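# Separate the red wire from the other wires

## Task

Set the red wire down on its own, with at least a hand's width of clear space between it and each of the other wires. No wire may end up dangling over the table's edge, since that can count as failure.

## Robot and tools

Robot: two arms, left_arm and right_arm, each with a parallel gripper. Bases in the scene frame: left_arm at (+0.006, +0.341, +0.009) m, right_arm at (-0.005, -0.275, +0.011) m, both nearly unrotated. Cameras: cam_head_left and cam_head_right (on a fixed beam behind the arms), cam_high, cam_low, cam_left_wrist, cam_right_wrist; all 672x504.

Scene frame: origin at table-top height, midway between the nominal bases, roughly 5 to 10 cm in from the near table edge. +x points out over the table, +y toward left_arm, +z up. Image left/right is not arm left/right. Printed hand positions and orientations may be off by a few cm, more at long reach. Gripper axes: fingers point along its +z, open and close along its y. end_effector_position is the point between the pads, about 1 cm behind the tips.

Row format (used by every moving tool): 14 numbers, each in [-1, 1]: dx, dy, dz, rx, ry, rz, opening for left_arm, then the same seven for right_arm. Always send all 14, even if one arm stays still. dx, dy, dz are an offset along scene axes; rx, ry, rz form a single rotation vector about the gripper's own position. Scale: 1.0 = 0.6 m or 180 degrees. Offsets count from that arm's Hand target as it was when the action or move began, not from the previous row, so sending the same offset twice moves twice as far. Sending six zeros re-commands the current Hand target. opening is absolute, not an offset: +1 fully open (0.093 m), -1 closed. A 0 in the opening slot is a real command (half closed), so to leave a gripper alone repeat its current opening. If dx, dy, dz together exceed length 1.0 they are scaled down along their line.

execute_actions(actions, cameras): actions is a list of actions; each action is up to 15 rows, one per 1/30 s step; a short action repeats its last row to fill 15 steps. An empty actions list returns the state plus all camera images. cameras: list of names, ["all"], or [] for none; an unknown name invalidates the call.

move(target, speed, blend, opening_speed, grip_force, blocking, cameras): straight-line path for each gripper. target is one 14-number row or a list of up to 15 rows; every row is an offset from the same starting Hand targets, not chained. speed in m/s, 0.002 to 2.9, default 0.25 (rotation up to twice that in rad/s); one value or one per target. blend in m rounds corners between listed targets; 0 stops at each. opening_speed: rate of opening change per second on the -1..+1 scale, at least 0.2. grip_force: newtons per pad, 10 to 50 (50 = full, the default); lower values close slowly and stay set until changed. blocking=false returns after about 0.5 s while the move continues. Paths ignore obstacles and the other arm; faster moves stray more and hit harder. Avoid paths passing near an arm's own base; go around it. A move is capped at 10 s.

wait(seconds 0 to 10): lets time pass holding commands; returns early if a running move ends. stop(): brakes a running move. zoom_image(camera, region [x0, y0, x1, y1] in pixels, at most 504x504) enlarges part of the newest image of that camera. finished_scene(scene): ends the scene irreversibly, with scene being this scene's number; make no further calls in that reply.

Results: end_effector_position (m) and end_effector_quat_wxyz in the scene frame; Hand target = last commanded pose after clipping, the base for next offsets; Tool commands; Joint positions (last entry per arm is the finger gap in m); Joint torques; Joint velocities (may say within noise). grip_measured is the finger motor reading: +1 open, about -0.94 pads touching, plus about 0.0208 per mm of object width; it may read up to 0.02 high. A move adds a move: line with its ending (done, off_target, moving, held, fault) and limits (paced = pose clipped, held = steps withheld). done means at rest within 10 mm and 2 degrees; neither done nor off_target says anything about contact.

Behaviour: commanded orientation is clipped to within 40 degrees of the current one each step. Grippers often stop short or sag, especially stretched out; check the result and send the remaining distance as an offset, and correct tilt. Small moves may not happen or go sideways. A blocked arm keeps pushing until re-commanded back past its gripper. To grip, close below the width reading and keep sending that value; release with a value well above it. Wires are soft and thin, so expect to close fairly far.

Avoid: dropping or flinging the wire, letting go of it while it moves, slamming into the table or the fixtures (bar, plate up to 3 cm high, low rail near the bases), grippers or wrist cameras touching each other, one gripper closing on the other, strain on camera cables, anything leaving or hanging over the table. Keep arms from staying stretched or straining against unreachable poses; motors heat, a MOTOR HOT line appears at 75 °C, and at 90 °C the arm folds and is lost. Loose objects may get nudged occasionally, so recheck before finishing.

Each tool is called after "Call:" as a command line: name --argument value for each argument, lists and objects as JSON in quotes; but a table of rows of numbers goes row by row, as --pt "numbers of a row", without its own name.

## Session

Call:
execute_actions --actions '[]'

Call:
zoom_image --camera "cam_low" --region '[270, 50, 470, 270]'

Scene clock: 0.00 s.
left_arm: end_effector_position=(+0.3776, +0.3314, +0.4145) grip_measured=+1.000 end_effector_quat_wxyz=(+0.710, +0.008, +0.704, -0.002) | right_arm: end_effector_position=(+0.2999, +0.0532, +0.2659) grip_measured=-0.915 end_effector_quat_wxyz=(-0.452, +0.534, -0.557, -0.446)
Joint positions: left_arm=[0 1.047 1.047 0 0 0 0.093] | right_arm=[0.477 1.538 1.084 0.153 -1.045 -0.274 0.001]
Joint velocities: within noise
Joint torques (N m): no reading
Heat: left arm: 31 °C; right arm: 29 °C.
Hand target: left_arm +0.3753, +0.3316, +0.4263; +0.721, +0.008, +0.693, -0.002 | right_arm +0.2997, +0.0523, +0.2706; -0.456, +0.535, -0.555, -0.445
Tool commands: left_gripper/opening=+1.0 right_gripper/opening=-0.92224

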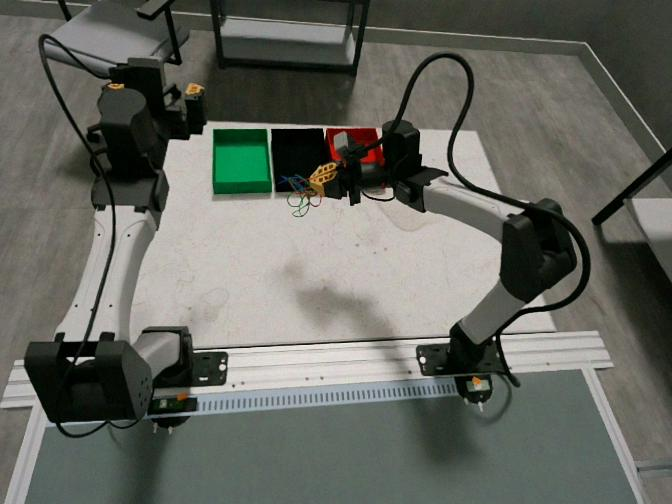

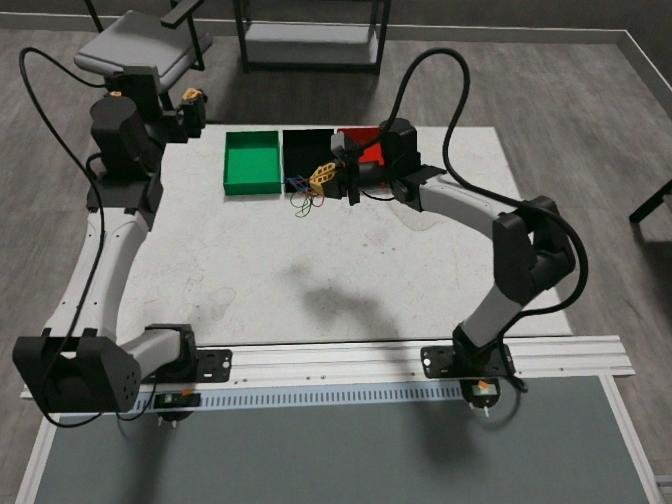

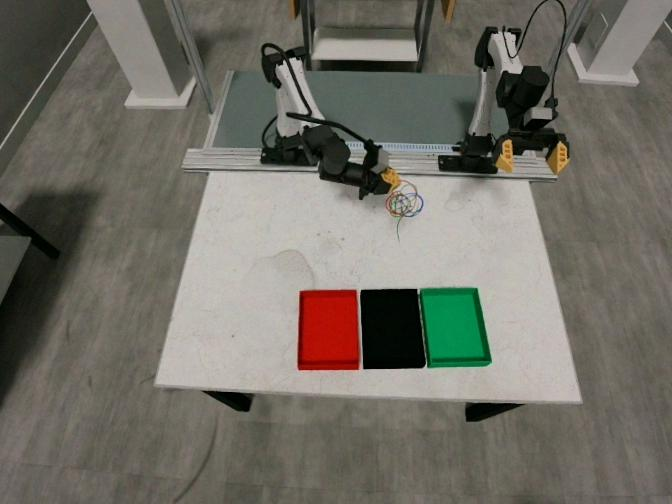

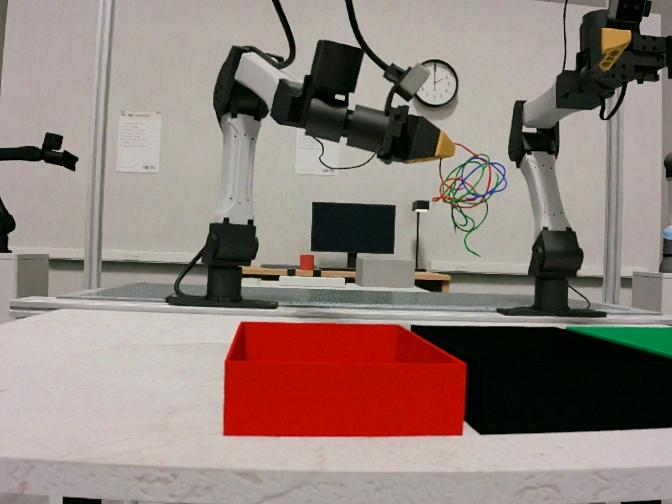

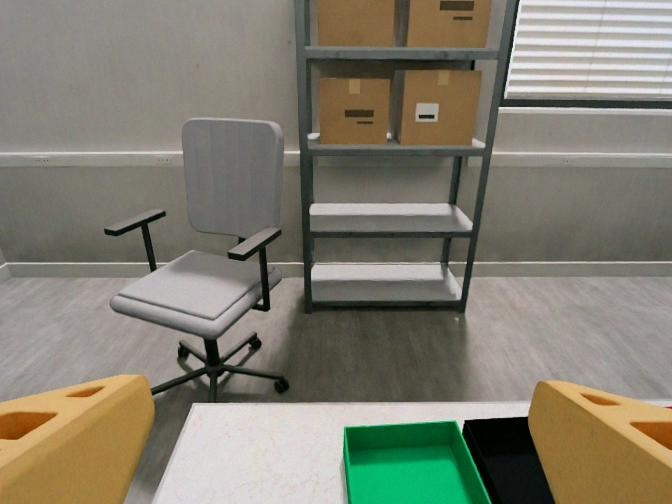

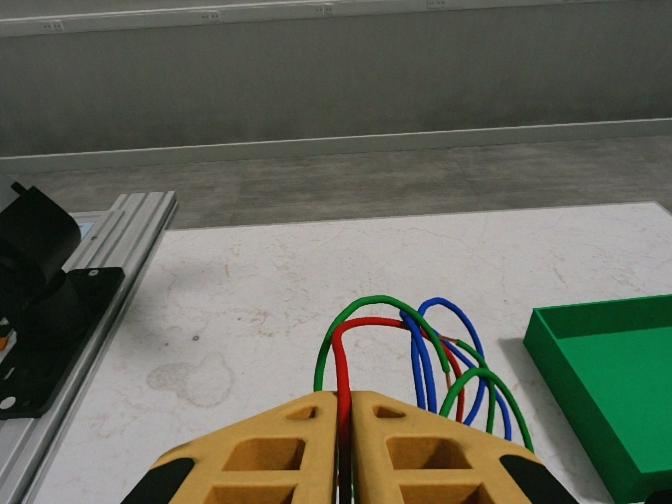

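Scaled by 2.291 from the camera's 672x504 image, which has a finer 960x720 frame.

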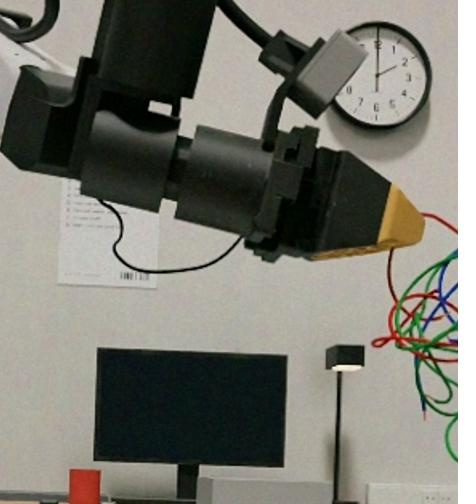

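Call:
move --target '[0,-0.18,-0.26,0,0,-0.44,1,0.117,-0.04,0.133,0,0,0,-0.922]' --cameras '["cam_left_wrist","cam_low","cam_right_wrist"]' --speed 0.2

Call:
zoom_image --camera "cam_low" --region '[400, 50, 560, 250]'

Call:
zoom_image --camera "cam_left_wrist" --region '[150, 50, 500, 400]'

Scene clock: 9.20 s.
left_arm: end_effector_position=(+0.3720, +0.2252, +0.2611) grip_measured=+1.000 end_effector_quat_wxyz=(+0.540, +0.440, +0.553, -0.458) | right_arm: end_effector_position=(+0.3671, +0.0302, +0.3449) grip_measured=-0.915 end_effector_quat_wxyz=(-0.451, +0.528, -0.565, -0.445)
Joint positions: left_arm=[0.169 1.721 0.88 1.064 1.528 -0.264 0.093] | right_arm=[0.338 1.717 1.622 -0.302 -1.163 -0.365 0.001]
Joint torques (N m): left_arm=[-0.62 -6.78 8.51 1.51 -0.17 -0.16] | right_arm=[-0.66 -7.24 9.02 1.76 -0.36 -0.08]
Heat: left arm: 31 °C; right arm: 32 °C.
Hand target: left_arm +0.3753, +0.2236, +0.2702; +0.554, +0.448, +0.529, -0.461 | right_arm +0.3699, +0.0283, +0.3503; -0.456, +0.535, -0.555, -0.445
Off the commanded pose: left_arm 0.010 m, 3 deg | right_arm 0.006 m, 1 deg.
move: off_target (left_arm)
Images, in order (width x height): cam_low 672x504, cam_left_wrist 672x504, cam_right_wrist 672x504.

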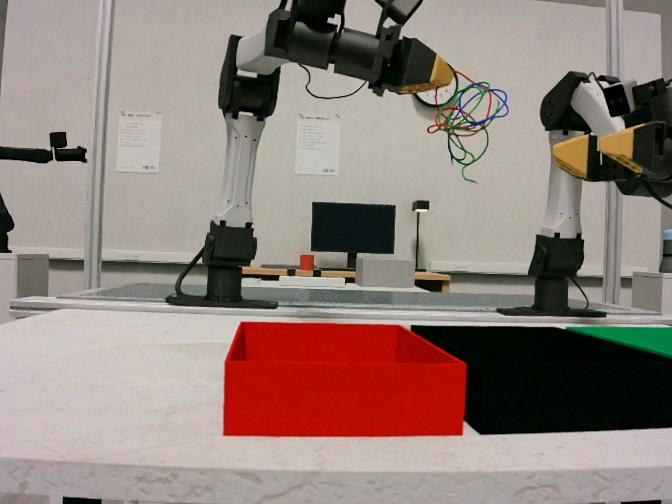

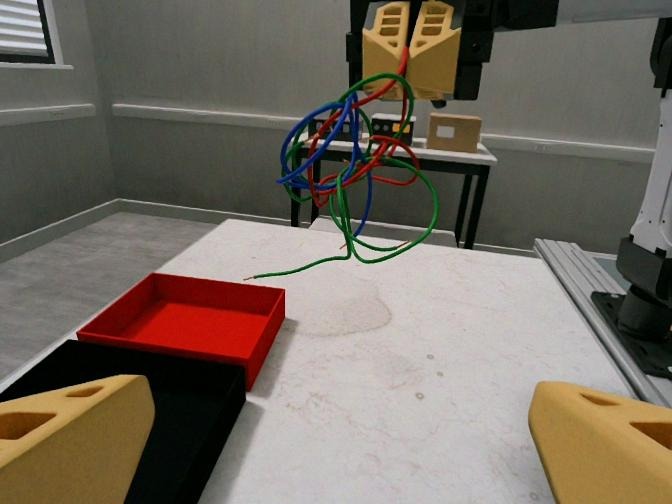

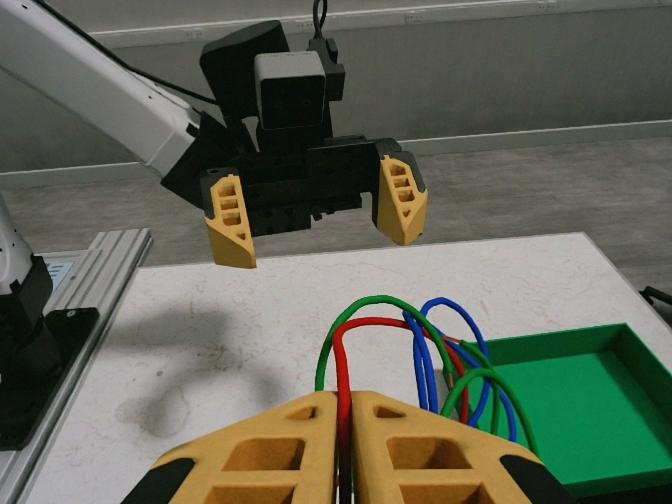

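Scaled by 2.520 from the camera's 672x504 image, which has a finer 960x720 frame.

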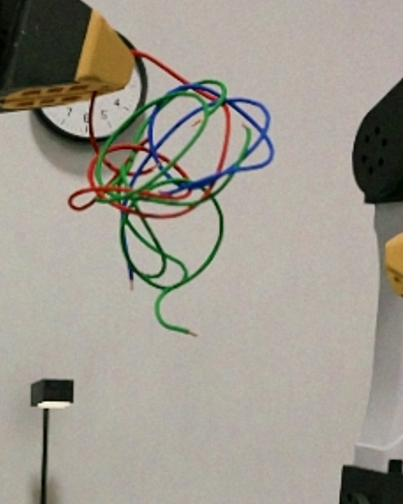

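Scaled by 1.440 from the camera's 672x504 image, which has a finer 960x720 frame.

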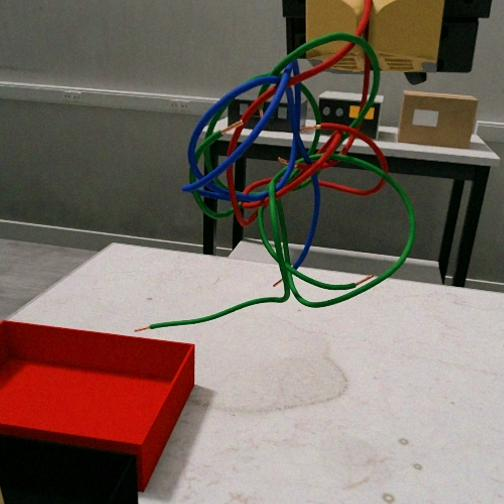

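Call:
move --pt "0 -0.1 -0.015 -0.17 0 -0.06 1 0 0 0 0 0 0 -0.922" --pt "0.008 -0.317 -0.005 -0.17 0 -0.06 1 0 0 0 0 0 0 -0.922" --cameras '["cam_left_wrist","cam_low"]' --speed 0.2 --blend '[0.03,0]'

Call:
zoom_image --camera "cam_low" --region '[400, 50, 560, 250]'

Scene clock: 21.13 s.
left_arm: end_effector_position=(+0.3781, +0.0325, +0.2493) grip_measured=+1.000 end_effector_quat_wxyz=(+0.540, +0.366, +0.501, -0.568) | right_arm: end_effector_position=(+0.3670, +0.0302, +0.3449) grip_measured=-0.915 end_effector_quat_wxyz=(-0.450, +0.528, -0.565, -0.446)
Joint positions: left_arm=[-0.372 2.041 0.997 1.501 1.004 -0.582 0.093] | right_arm=[0.338 1.717 1.622 -0.303 -1.163 -0.365 0.001]
Joint torques (N m): left_arm=[-0.12 -9.03 7.88 2.16 -0.41 -0.04] | right_arm=[-0.66 -7.25 9.05 1.76 -0.37 -0.08]
Heat: left arm: 32 °C; right arm: 36 °C.
Hand target: left_arm +0.3800, +0.0334, +0.2672; +0.607, +0.333, +0.344, -0.634 | right_arm +0.3699, +0.0283, +0.3503; -0.456, +0.535, -0.555, -0.445
Off the commanded pose: left_arm 0.018 m, 21 deg | right_arm 0.006 m, 2 deg.
joint sent to its limit (left arm) — joint 4 (wrist pitch), upper limit. The joint targets are off in orientation, not in position.
move: off_target (left_arm)
Images, in order (width x height): cam_low 672x504, cam_left_wrist 672x504.

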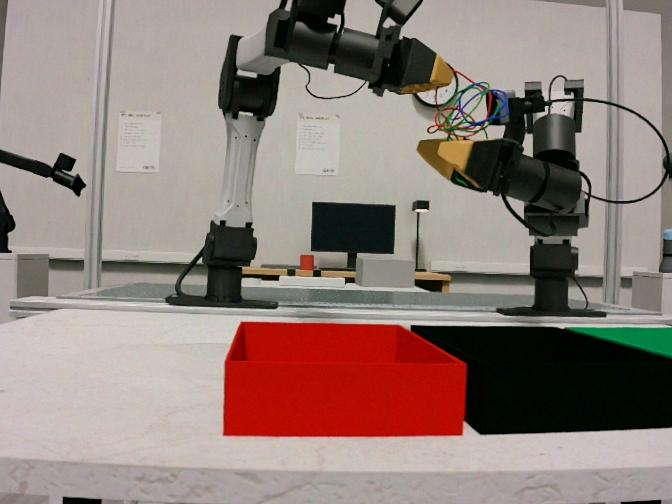

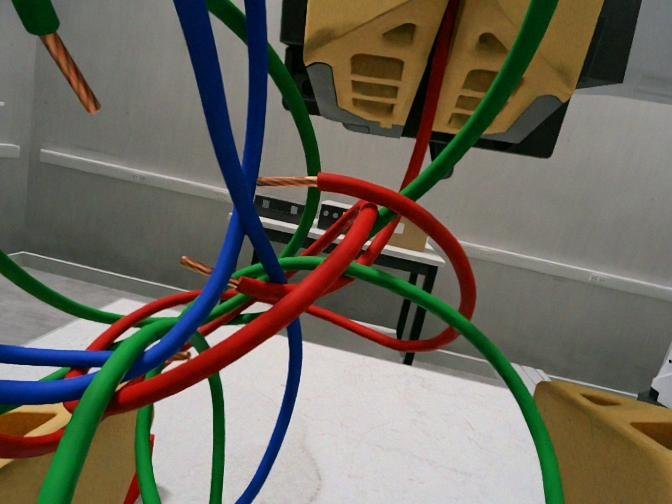

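Scaled by 2.520 from the camera's 672x504 image, which has a finer 960x720 frame.

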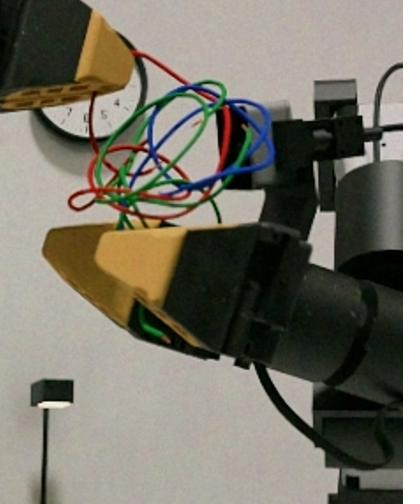

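Call:
move --pt "0.01 0 -0.012 0 0 0 1 0 0 0 0 0 0 -0.922" --pt "0.01 0 -0.012 0 0 0 -1 0 0 0 0 0 0 -0.922" --cameras '["cam_left_wrist","cam_low"]' --speed 0.1 --opening_speed 1.2

Call:
zoom_image --camera "cam_low" --region '[400, 50, 560, 250]'

Scene clock: 28.73 s.
left_arm: end_effector_position=(+0.3836, +0.0304, +0.2427) grip_measured=-0.972 end_effector_quat_wxyz=(+0.540, +0.366, +0.504, -0.567) | right_arm: end_effector_position=(+0.3669, +0.0302, +0.3449) grip_measured=-0.915 end_effector_quat_wxyz=(-0.450, +0.528, -0.565, -0.446)
Joint positions: left_arm=[-0.372 2.07 1.016 1.501 1.003 -0.575 0] | right_arm=[0.338 1.717 1.622 -0.303 -1.164 -0.366 0.001]
Joint torques (N m): left_arm=[0.38 -9.22 7.88 2.18 -0.33 -0.05] | right_arm=[-0.66 -7.24 9.05 1.76 -0.35 -0.08]
Heat: left arm: 33 °C; right arm: 37 °C.
Hand target: left_arm +0.3861, +0.0334, +0.2601; +0.607, +0.333, +0.344, -0.634 | right_arm +0.3698, +0.0283, +0.3503; -0.456, +0.535, -0.555, -0.445
Off the commanded pose: left_arm 0.018 m, 22 deg | right_arm 0.007 m, 1 deg.
joint sent to its limit (left arm) — joint 4 (wrist pitch), upper limit. The joint targets are off in orientation, not in position.
move: off_target (left_arm); target 2's new opening was sent with left_arm's hand 0.018 m and 22 deg from that target
Images, in order (width x height): cam_low 672x504, cam_left_wrist 672x504.

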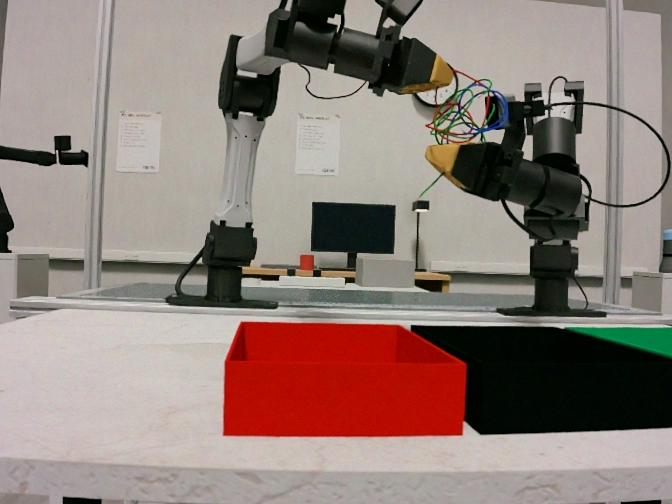

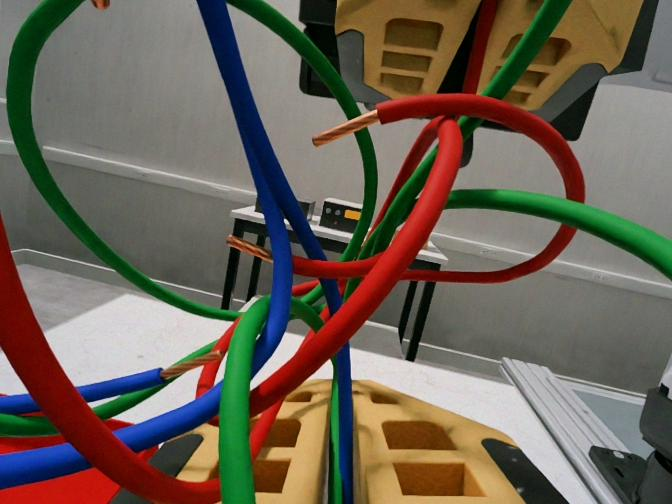

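Scaled by 2.520 from the camera's 672x504 image, which has a finer 960x720 frame.

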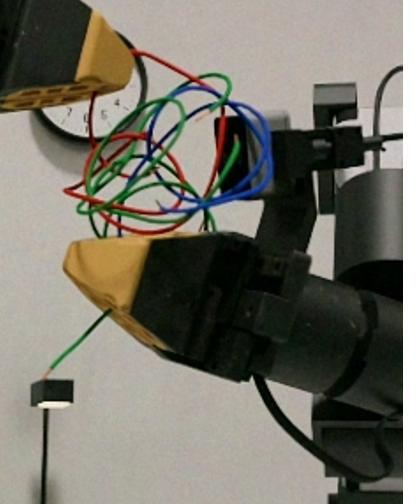

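Call:
move --target '[0,0,0,0,0,0,-1,-0.05,-0.03,0.17,0,0,0,-0.922]' --cameras '["cam_left_wrist","cam_low"]' --speed 0.08

Call:
zoom_image --camera "cam_low" --region '[380, 0, 540, 200]'

Scene clock: 32.93 s.
left_arm: end_effector_position=(+0.3836, +0.0304, +0.2427) grip_measured=-0.972 end_effector_quat_wxyz=(+0.540, +0.366, +0.503, -0.566) | right_arm: end_effector_position=(+0.3411, +0.0129, +0.4446) grip_measured=-0.915 end_effector_quat_wxyz=(-0.449, +0.527, -0.569, -0.444)
Joint positions: left_arm=[-0.372 2.07 1.016 1.501 1.003 -0.573 0] | right_arm=[0.307 1.737 2.079 -0.776 -1.185 -0.399 0.001]
Joint torques (N m): left_arm=[0.36 -9.22 7.88 2.18 -0.33 -0.07] | right_arm=[-0.69 -6.94 8.09 1.8 -0.45 -0.06]
Heat: left arm: 34 °C; right arm: 38 °C.
Hand target: left_arm +0.3861, +0.0334, +0.2600; +0.607, +0.333, +0.345, -0.634 | right_arm +0.3398, +0.0102, +0.4525; -0.456, +0.535, -0.555, -0.445
Off the commanded pose: left_arm 0.018 m, 22 deg | right_arm 0.008 m, 2 deg.
joint sent to its limit (left arm) — joint 4 (wrist pitch), upper limit. The joint targets are off in orientation, not in position.
move: off_target (left_arm)
Images, in order (width x height): cam_low 672x504, cam_left_wrist 672x504.

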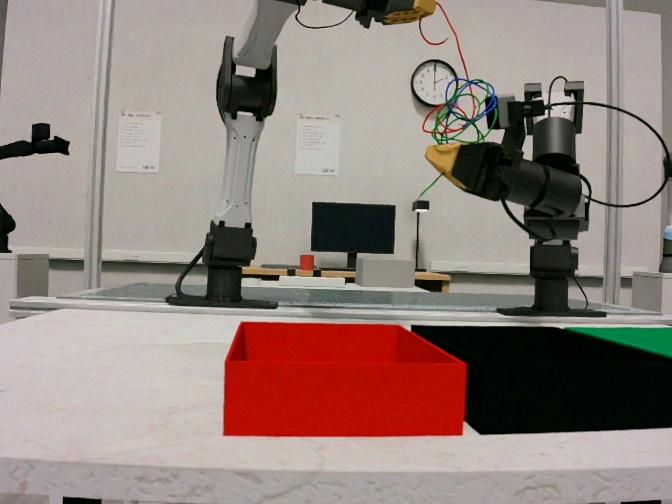

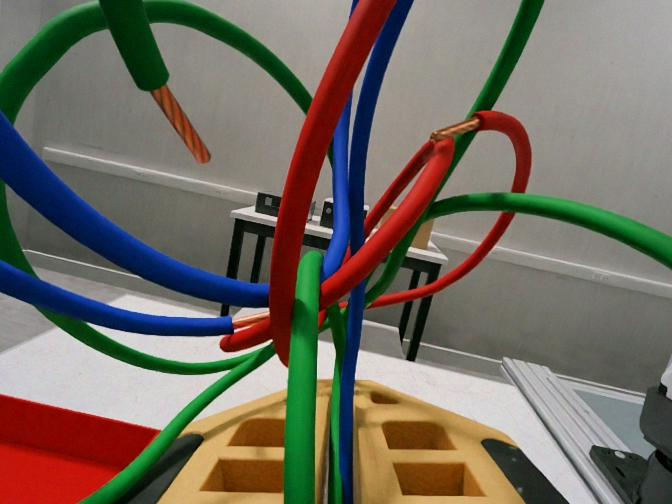

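Scaled by 2.520 from the camera's 672x504 image, which has a finer 960x720 frame.

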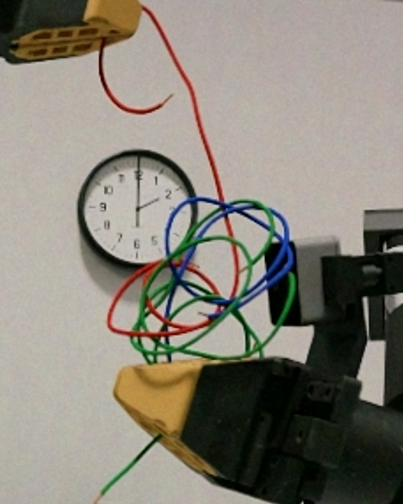

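Call:
move --target '[0,0.05,-0.14,0.1,0,0,-1,-0.07,-0.14,0.13,0,0,0,-0.922]' --cameras '["cam_left_wrist","cam_low"]' --speed 0.1

Call:
zoom_image --camera "cam_low" --region '[360, 0, 540, 260]'

Scene clock: 38.13 s.
left_arm: end_effector_position=(+0.3875, +0.0589, +0.1725) grip_measured=-0.972 end_effector_quat_wxyz=(+0.504, +0.441, +0.508, -0.542) | right_arm: end_effector_position=(+0.2984, -0.0712, +0.5286) grip_measured=-0.915 end_effector_quat_wxyz=(+0.482, -0.508, +0.557, +0.446)
Joint positions: left_arm=[-0.276 2.202 1.016 1.501 1.228 -0.414 0] | right_arm=[0.053 1.905 2.795 -1.49 -1.406 -0.609 0.001]
Joint torques (N m): left_arm=[0.47 -9.77 4.01 2.14 -0.22 -0.04] | right_arm=[-0.68 -5.57 4.72 1.41 -0.51 -0.05]
Heat: left arm: 35 °C; right arm: 37 °C.
Hand target: left_arm +0.3861, +0.0633, +0.1761; +0.548, +0.424, +0.439, -0.572 | right_arm +0.2980, -0.0738, +0.5303; +0.456, -0.535, +0.555, +0.445
Off the commanded pose: left_arm 0.006 m, 10 deg | right_arm 0.003 m, 4 deg.
joint sent to its limit (left arm) — joint 4 (wrist pitch), upper limit. The joint targets are off in orientation, not in position.
move: off_target (left_arm, right_arm)
Images, in order (width x height): cam_low 672x504, cam_left_wrist 672x504.

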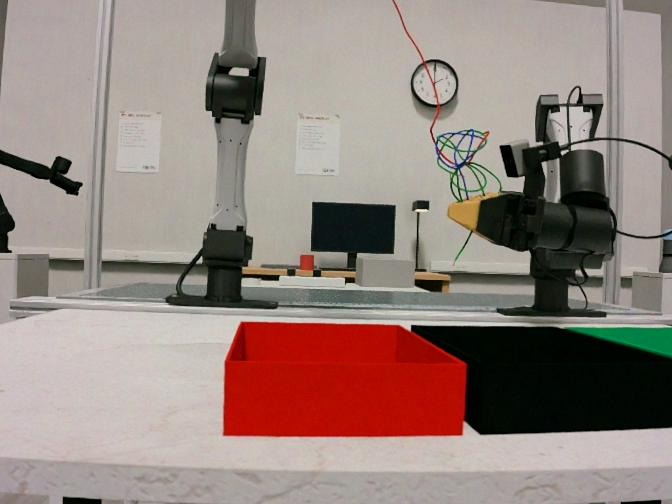

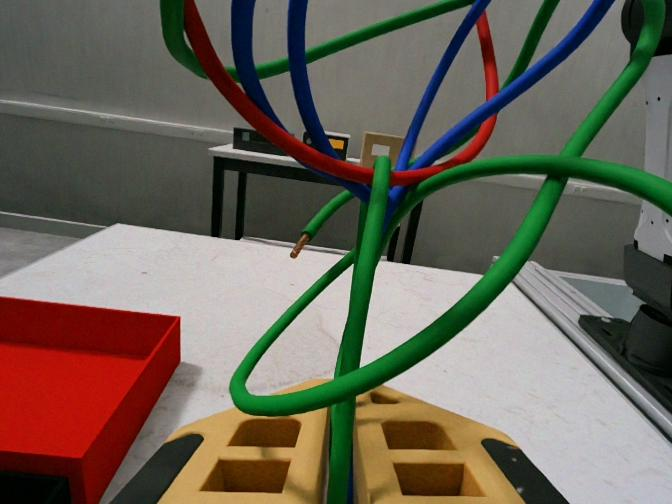

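Scaled by 1.938 from the camera's 672x504 image, which has a finer 960x720 frame.

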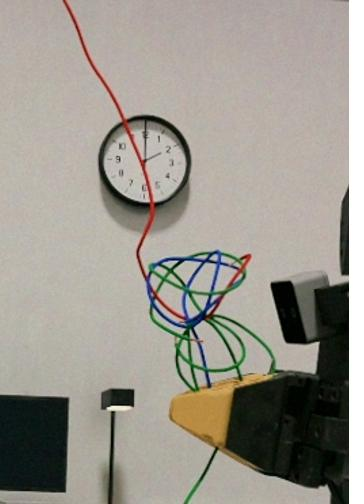

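Call:
move --target '[0,0.12,-0.1,0.05,0,0.05,-1,0.0,-0.2,0.0,0,0,-0.17,-0.922]' --cameras '["cam_high","cam_low"]' --speed 0.12

Call:
zoom_image --camera "cam_low" --region '[320, 0, 540, 260]'

Scene clock: 43.23 s.
left_arm: end_effector_position=(+0.3885, +0.1321, +0.1130) grip_measured=-0.972 end_effector_quat_wxyz=(+0.523, +0.432, +0.550, -0.487) | right_arm: end_effector_position=(+0.3025, -0.1921, +0.5291) grip_measured=-0.915 end_effector_quat_wxyz=(+0.551, -0.368, +0.675, +0.325)
Joint positions: left_arm=[-0.1 2.242 0.848 1.501 1.299 -0.198 0] | right_arm=[-0.378 1.682 2.528 -1.545 -1.365 -0.656 0.001]
Joint torques (N m): left_arm=[0.39 -9.11 2.74 2.22 -0.1 -0.03] | right_arm=[-0.73 -6.28 2.96 1.47 -0.19 -0.05]
Heat: left arm: 36 °C; right arm: 36 °C.
Hand target: left_arm +0.3861, +0.1354, +0.1161; +0.556, +0.430, +0.515, -0.491 | right_arm +0.2978, -0.1937, +0.5304; +0.557, -0.369, +0.677, +0.309
Off the commanded pose: left_arm 0.005 m, 6 deg | right_arm 0.005 m, 2 deg.
joint sent to its limit (left arm) — joint 4 (wrist pitch), upper limit. The joint targets are off in orientation, not in position.
move: off_target (left_arm)
Images, in order (width x height): cam_high 672x504, cam_low 672x504.

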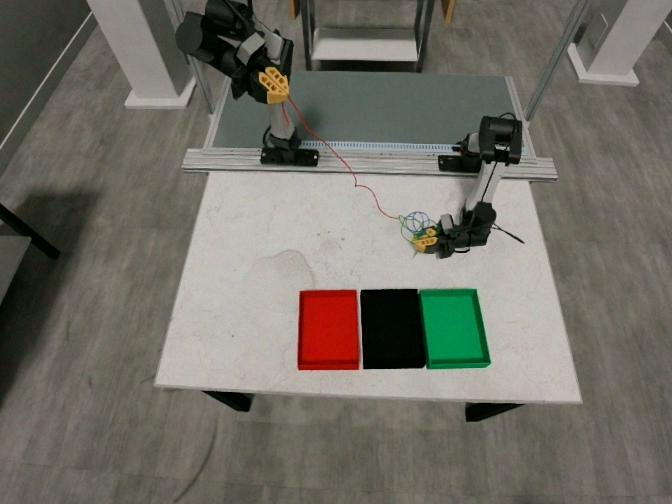

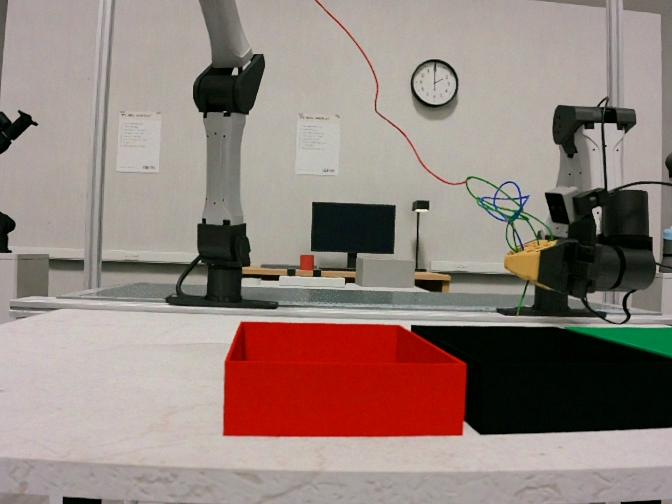

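Scaled by 1.938 from the camera's 672x504 image, which has a finer 960x720 frame.

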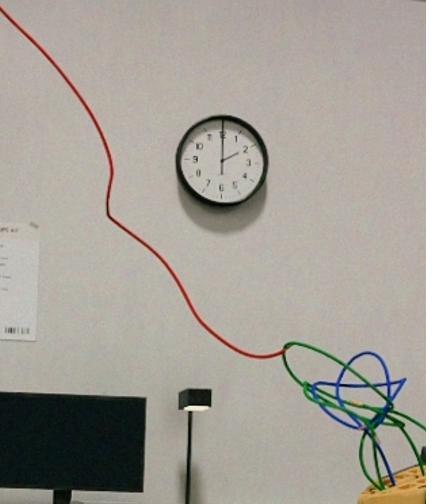

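Call:
move --target '[0,0.15,-0.04,0.05,0,0.04,-1,-0.03,-0.08,-0.02,0,0,0,-0.922]' --cameras '["cam_high","cam_low"]' --speed 0.12

Call:
zoom_image --camera "cam_low" --region '[320, 0, 600, 320]'

Scene clock: 48.20 s.
left_arm: end_effector_position=(+0.3849, +0.2248, +0.0772) grip_measured=-0.972 end_effector_quat_wxyz=(+0.538, +0.424, +0.591, -0.425) | right_arm: end_effector_position=(+0.2863, -0.2431, +0.5153) grip_measured=-0.915 end_effector_quat_wxyz=(+0.598, -0.323, +0.673, +0.291)
Joint positions: left_arm=[0.153 2.165 0.759 1.052 1.42 0.293 0] | right_arm=[-0.611 1.549 2.242 -1.562 -1.485 -0.855 0.001]
Joint torques (N m): left_arm=[-0.1 -12.82 3.55 1.57 0.17 -0.06] | right_arm=[-0.66 -5.34 3.4 1.2 -0.59 -0.06]
Heat: left arm: 37 °C; right arm: 35 °C.
Hand target: left_arm +0.3861, +0.2254, +0.0921; +0.550, +0.439, +0.578, -0.413 | right_arm +0.2799, -0.2417, +0.5184; +0.557, -0.369, +0.676, +0.309
Off the commanded pose: left_arm 0.015 m, 3 deg | right_arm 0.007 m, 7 deg.
joint sent to its limit (right arm) — joint 4 (wrist pitch), lower limit. The joint targets are off in orientation, not in position.
move: off_target (left_arm, right_arm)
Images, in order (width x height): cam_high 672x504, cam_low 672x504.

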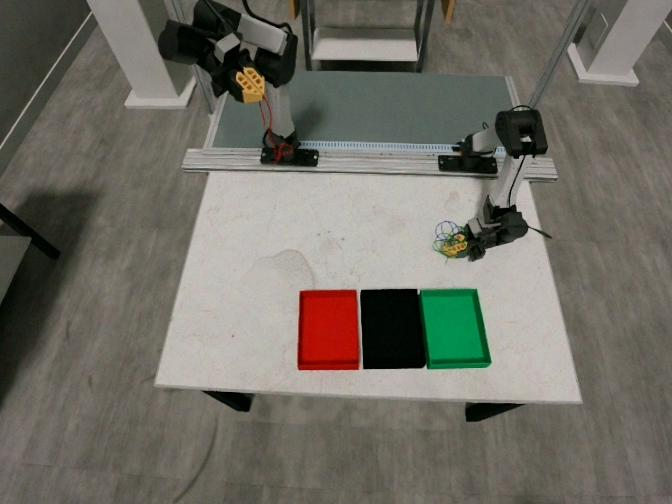

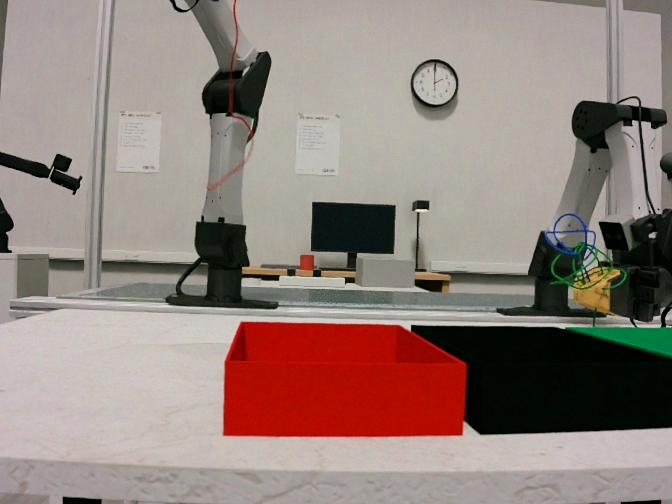

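Scaled by 1.575 from the camera's 672x504 image, which has a finer 960x720 frame.

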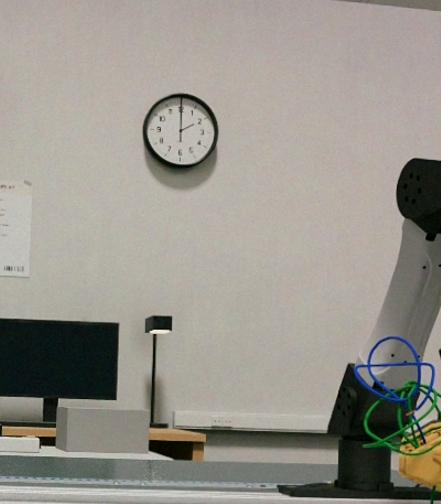

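Call:
move --pt "0 0 -0.03 0.2 0 0 -1 0.05 0.083 -0.05 -0.355 0.225 0 -0.922" --pt "0 0 -0.083 0.25 0 0 -1 0.05 0.083 -0.79 -0.355 0.225 0 -0.922" --cameras '["cam_high","cam_low","cam_right_wrist"]' --speed 0.25 --blend '[0.04,0]'

Scene clock: 63.37 s.
left_arm: end_effector_position=(+0.3757, +0.2274, +0.0339) grip_measured=-0.972 end_effector_quat_wxyz=(+0.325, +0.607, +0.703, -0.176) | right_arm: end_effector_position=(+0.3112, -0.1903, +0.0485) grip_measured=-0.915 end_effector_quat_wxyz=(+0.033, -0.480, +0.876, +0.020)
Joint positions: left_arm=[0.004 1.893 1.018 -0.37 0.703 1.289 0] | right_arm=[0.211 1.746 1.17 -0.907 -0.094 -0.791 0.001]
Joint torques (N m): left_arm=[-0.66 -9.24 6.72 1.14 0.25 -0.06] | right_arm=[0.38 -6.75 5.2 0.61 0.12 0.14]
Heat: left arm: 41 °C; right arm: 33 °C.
Hand target: left_arm +0.3861, +0.2254, +0.0423; +0.340, +0.616, +0.692, -0.161 | right_arm +0.3099, -0.1919, +0.0444; +0.027, -0.479, +0.877, +0.015
Off the commanded pose: left_arm 0.014 m, 3 deg | right_arm 0.005 m, 1 deg.
move: off_target (left_arm); limits=paced
Images, in order (width x height): cam_high 672x504, cam_low 672x504, cam_right_wrist 672x504.

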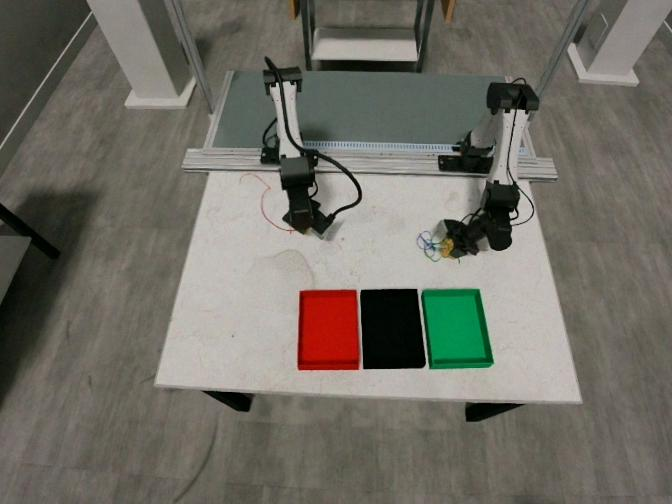

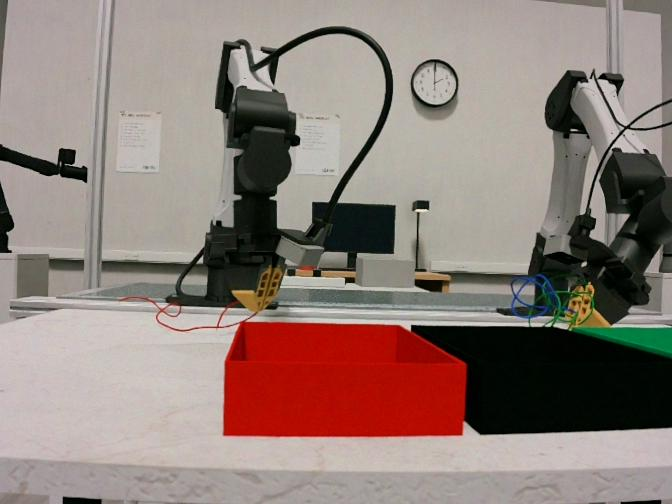

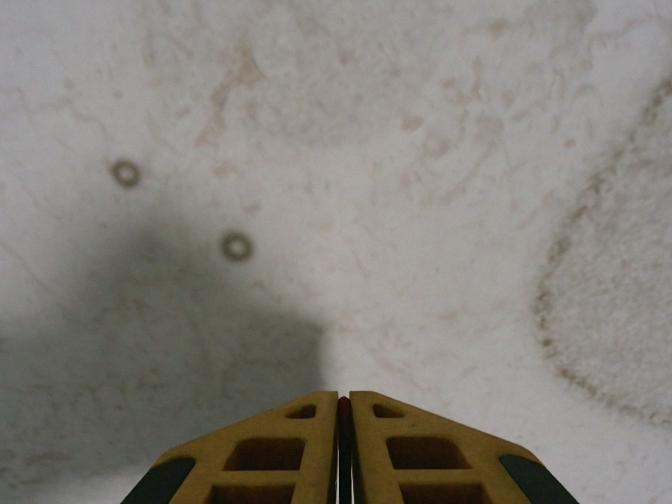

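Call:
move --pt "0 0 0 0 0 0 -1 0.11 0.05 -0.01 0 0 0 -0.922" --pt "0 0 0 0 0 0 0 0.11 0.05 -0.022 0 0 0 -0.922" --pt "0 0 0 0 0 0 0 0.11 0.05 -0.022 0 0 0 1" --pt "-0.05 0.12 0.12 0 0 0 0 0.11 0.05 0.17 0 0 0 1" --cameras '["all"]' --speed '[0.15,0.1,0.1,0.12]' --opening_speed 1.5

Call:
zoom_image --camera "cam_high" --region '[180, 130, 560, 300]'

Scene clock: 73.57 s.
left_arm: end_effector_position=(+0.3454, +0.2950, +0.0946) grip_measured=-0.002 end_effector_quat_wxyz=(+0.318, +0.608, +0.704, -0.182) | right_arm: end_effector_position=(+0.3744, -0.1572, +0.1319) grip_measured=+1.000 end_effector_quat_wxyz=(+0.014, -0.481, +0.876, +0.025)
Joint positions: left_arm=[0.225 1.755 1.132 -0.839 0.75 1.589 0.045] | right_arm=[0.254 1.993 1.844 -1.37 -0.091 -0.753 0.093]
Joint torques (N m): left_arm=[0.14 -10.3 8.54 0.52 0.43 -0.07] | right_arm=[-0.57 -11.69 7.38 0.31 0.13 0.08]
Heat: left arm: 42 °C; right arm: 34 °C.
Hand target: left_arm +0.3561, +0.2973, +0.1143; +0.340, +0.616, +0.692, -0.161 | right_arm +0.3759, -0.1620, +0.1464; +0.027, -0.479, +0.878, +0.015
Off the commanded pose: left_arm 0.023 m, 4 deg | right_arm 0.015 m, 2 deg.
move: off_target (left_arm, right_arm); target 2's new opening was sent with left_arm's hand 0.014 m and 3 deg from that target

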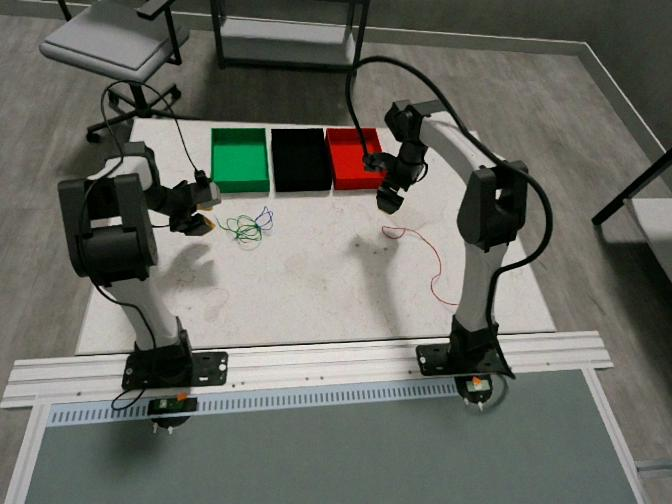

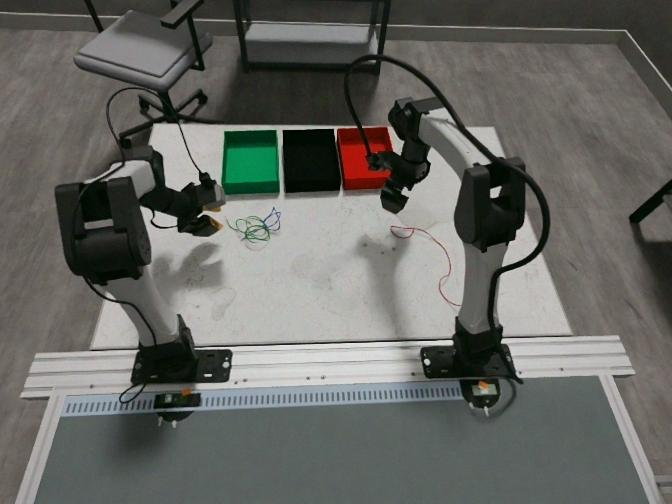

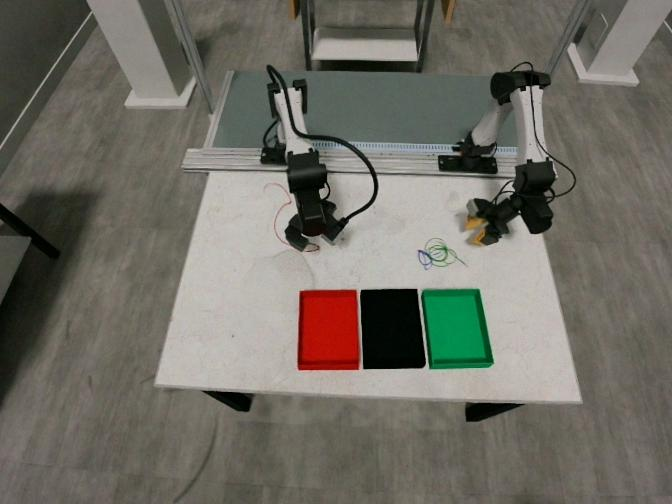

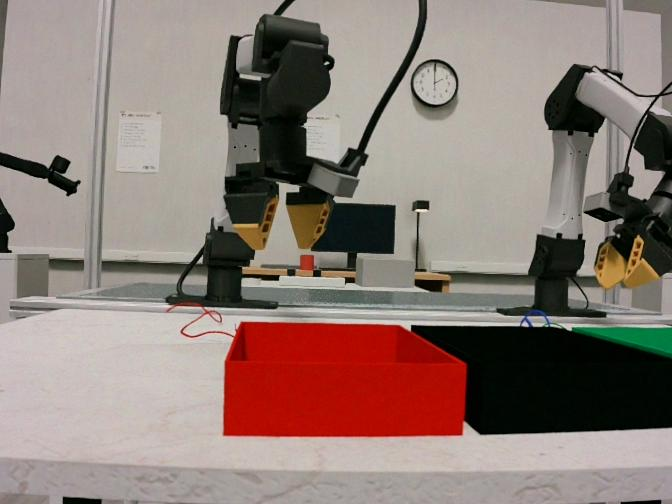

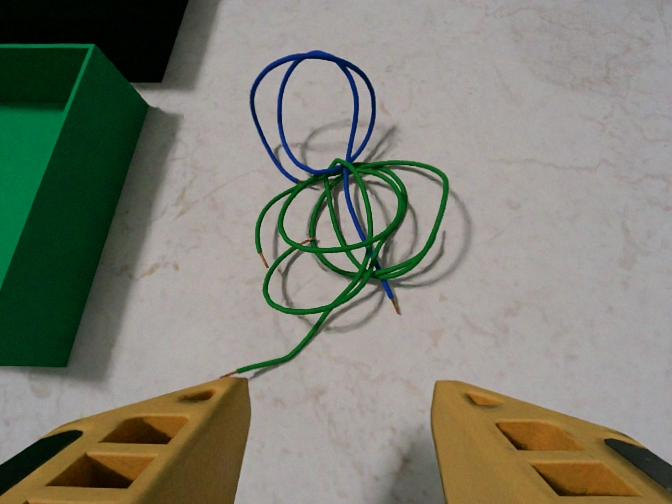

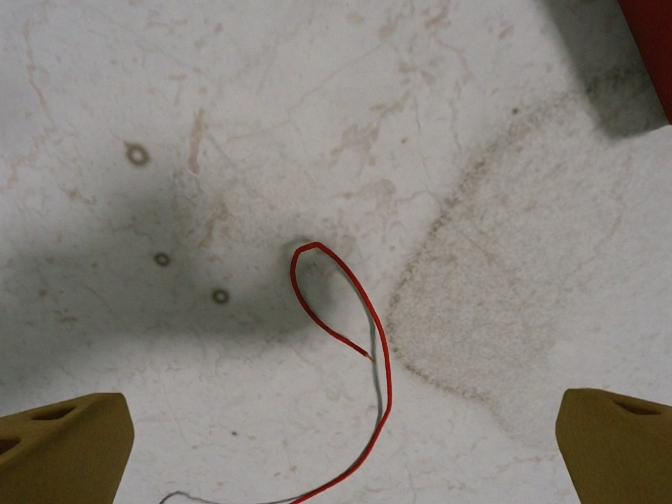

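Scaled by 1.326 from the camera's 672x504 image, which has a finer 960x720 frame.

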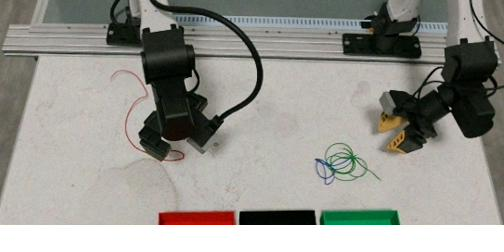

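Clear, on the table, well separated, grippers clear.

Call:
finished_scene --scene 2

The scene is finished: the task was done.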